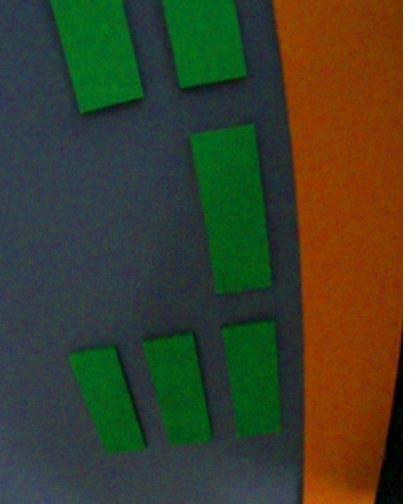

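>>> move(
  target=[0,0,0,0,0,0,-1,-1,-1,-0.58,-1,-1,-0.8,-0.6, 0,0,0,0,0,0,-1,-1,-1,-1,-1,-1,0.0,-0.8],
  speed=0.02,
)

Scene clock: 65.40 s.
left_arm: end_effector_position=(+0.5000, +0.0140, +0.0520) hand_measured=(-1.000, -1.000, -1.000, -0.672, -1.000, -1.000) hand_load_n=(+0.0, +0.0, +0.0, +1.5, -0.5, +0.0) hand_stopped_by=(target, target, target, force, target, target) hand_force_limit=-0.80 hand_speed=-0.60 end_effector_quat_wxyz=(+0.477, -0.486, +0.522, -0.514) | right_arm: end_effector_position=(+0.3000, -0.1770, +0.2781) hand_measured=(-1.000, -1.000, -1.000, -1.000, -1.000, -1.000) hand_load_n=(+0.0, +0.0, +0.0, -0.5, +0.0, -0.5) hand_stopped_by=(target, target, target, target, target, target) hand_force_limit=0.00 hand_speed=-0.80 end_effector_quat_wxyz=(+0.102, -0.431, +0.896, +0.042)
Joint positions: left_arm=[3.835 -2.255 -1.666 3.897 -2.375 3.123] | right_arm=[-1.216 -1.466 1.594 1.251 1.46 -2.144]
Joint torques (N m): left_arm=[6.74 19.74 5.41 1.36 1.68 -0.24] | right_arm=[-6.87 -6.42 -3.06 0.65 -1.41 -1.69]
Wrist force (N): left_arm=[0.1 -2.2 -1.1] | right_arm=[-0.3 -0.6 -0.1]
Wrist torque (N m): left_arm=[0.31 0.03 0.06] | right_arm=[-0.02 -0.02 0.00]
Wrist force, peak (N): left_arm=[0.1 -3.4 -0.3] | right_arm=[-0.4 -0.6 -0.2]
Hand target: left_arm +0.5000, +0.0140, +0.0520; +0.477, -0.485, +0.522, -0.514 | right_arm +0.3000, -0.1770, +0.2781; +0.102, -0.431, +0.896, +0.042
Off the commanded pose: left_arm 0.000 m, 0 deg | right_arm 0.000 m, 0 deg.
move: done

Contact at −0.672, same as scene 1. Press.

>>> move(
  target=[0,0,0,0,0,0,-1,-1,-1,-0.4,-1,-1,0.0,-0.9, 0,0,0,0,0,0,-1,-1,-1,-1,-1,-1,0.0,-0.8],
  speed=0.02,
)

>>> move(
  target=[0,0,0,0,0,0,-1,-1,-1,-0.38,-1,-1,0.3,-0.9, 0,0,0,0,0,0,-1,-1,-1,-1,-1,-1,0.0,-0.8],
  speed=0.02,
)

Scene clock: 66.30 s.
left_arm: end_effector_position=(+0.5000, +0.0140, +0.0520) hand_measured=(-1.000, -1.000, -1.000, -0.526, -1.000, -1.000) hand_load_n=(-0.5, +0.0, +0.0, +5.0, +0.0, +0.0) hand_stopped_by=(target, target, target, force, target, target) hand_force_limit=0.00 hand_speed=-0.90 end_effector_quat_wxyz=(+0.477, -0.485, +0.522, -0.514) | right_arm: end_effector_position=(+0.3000, -0.1770, +0.2781) hand_measured=(-1.000, -1.000, -1.000, -1.000, -1.000, -1.000) hand_load_n=(+0.0, +0.0, +0.0, +0.0, +0.0, +0.0) hand_stopped_by=(target, target, target, target, target, target) hand_force_limit=0.00 hand_speed=-0.80 end_effector_quat_wxyz=(+0.102, -0.431, +0.896, +0.042)
Joint positions: left_arm=[3.835 -2.255 -1.666 3.897 -2.375 3.123] | right_arm=[-1.216 -1.466 1.594 1.251 1.46 -2.144]
Joint torques (N m): left_arm=[3.59 20.14 6.26 -2.34 1.26 0.93] | right_arm=[-7.24 -7.92 -2.7 0.55 -1.26 -1.74]
Wrist force (N): left_arm=[-1.2 -5.3 -0.4] | right_arm=[-0.5 -0.5 -0.1]
Wrist torque (N m): left_arm=[0.37 -0.02 0.09] | right_arm=[0.00 0.01 -0.01]
Wrist force, peak (N): left_arm=[-1.3 -6.1 0.8] | right_arm=[-0.6 -0.4 -0.3]
Hand target: left_arm +0.5000, +0.0140, +0.0520; +0.477, -0.485, +0.522, -0.514 | right_arm +0.3000, -0.1770, +0.2781; +0.102, -0.431, +0.896, +0.042
Off the commanded pose: left_arm 0.000 m, 0 deg | right_arm 0.000 m, 0 deg.
move: done

Scene clock: 66.80 s.
left_arm: end_effector_position=(+0.5000, +0.0140, +0.0520) hand_measured=(-1.000, -1.000, -1.000, -0.520, -1.000, -1.000) hand_load_n=(-0.5, +0.0, +0.0, +5.5, +0.0, +0.0) hand_stopped_by=(target, target, target, force, target, target) hand_force_limit=0.30 hand_speed=-0.90 end_effector_quat_wxyz=(+0.477, -0.485, +0.522, -0.514) | right_arm: end_effector_position=(+0.3000, -0.1770, +0.2781) hand_measured=(-1.000, -1.000, -1.000, -1.000, -1.000, -1.000) hand_load_n=(+0.0, +0.0, +0.0, +0.0, +0.0, +0.0) hand_stopped_by=(target, target, target, target, target, target) hand_force_limit=0.00 hand_speed=-0.80 end_effector_quat_wxyz=(+0.102, -0.431, +0.896, +0.042)
Joint positions: left_arm=[3.835 -2.255 -1.666 3.897 -2.375 3.123] | right_arm=[-1.216 -1.466 1.594 1.251 1.46 -2.144]
Joint torques (N m): left_arm=[1.91 20.02 4.7 -2.38 0.85 1.19] | right_arm=[-7.14 -7.01 -3.15 0.65 -1.31 -1.6]
Wrist force (N): left_arm=[-1.2 -6.5 -1.1] | right_arm=[-0.3 -0.3 -0.1]
Wrist torque (N m): left_arm=[0.41 -0.07 0.14] | right_arm=[0.03 -0.02 0.01]
Wrist force, peak (N): left_arm=[-2.2 -6.8 0.9] | right_arm=[-0.7 -0.5 -0.3]
Hand target: left_arm +0.5000, +0.0140, +0.0520; +0.477, -0.485, +0.522, -0.514 | right_arm +0.3000, -0.1770, +0.2781; +0.102, -0.431, +0.896, +0.042
Off the commanded pose: left_arm 0.000 m, 0 deg | right_arm 0.000 m, 0 deg.
move: done


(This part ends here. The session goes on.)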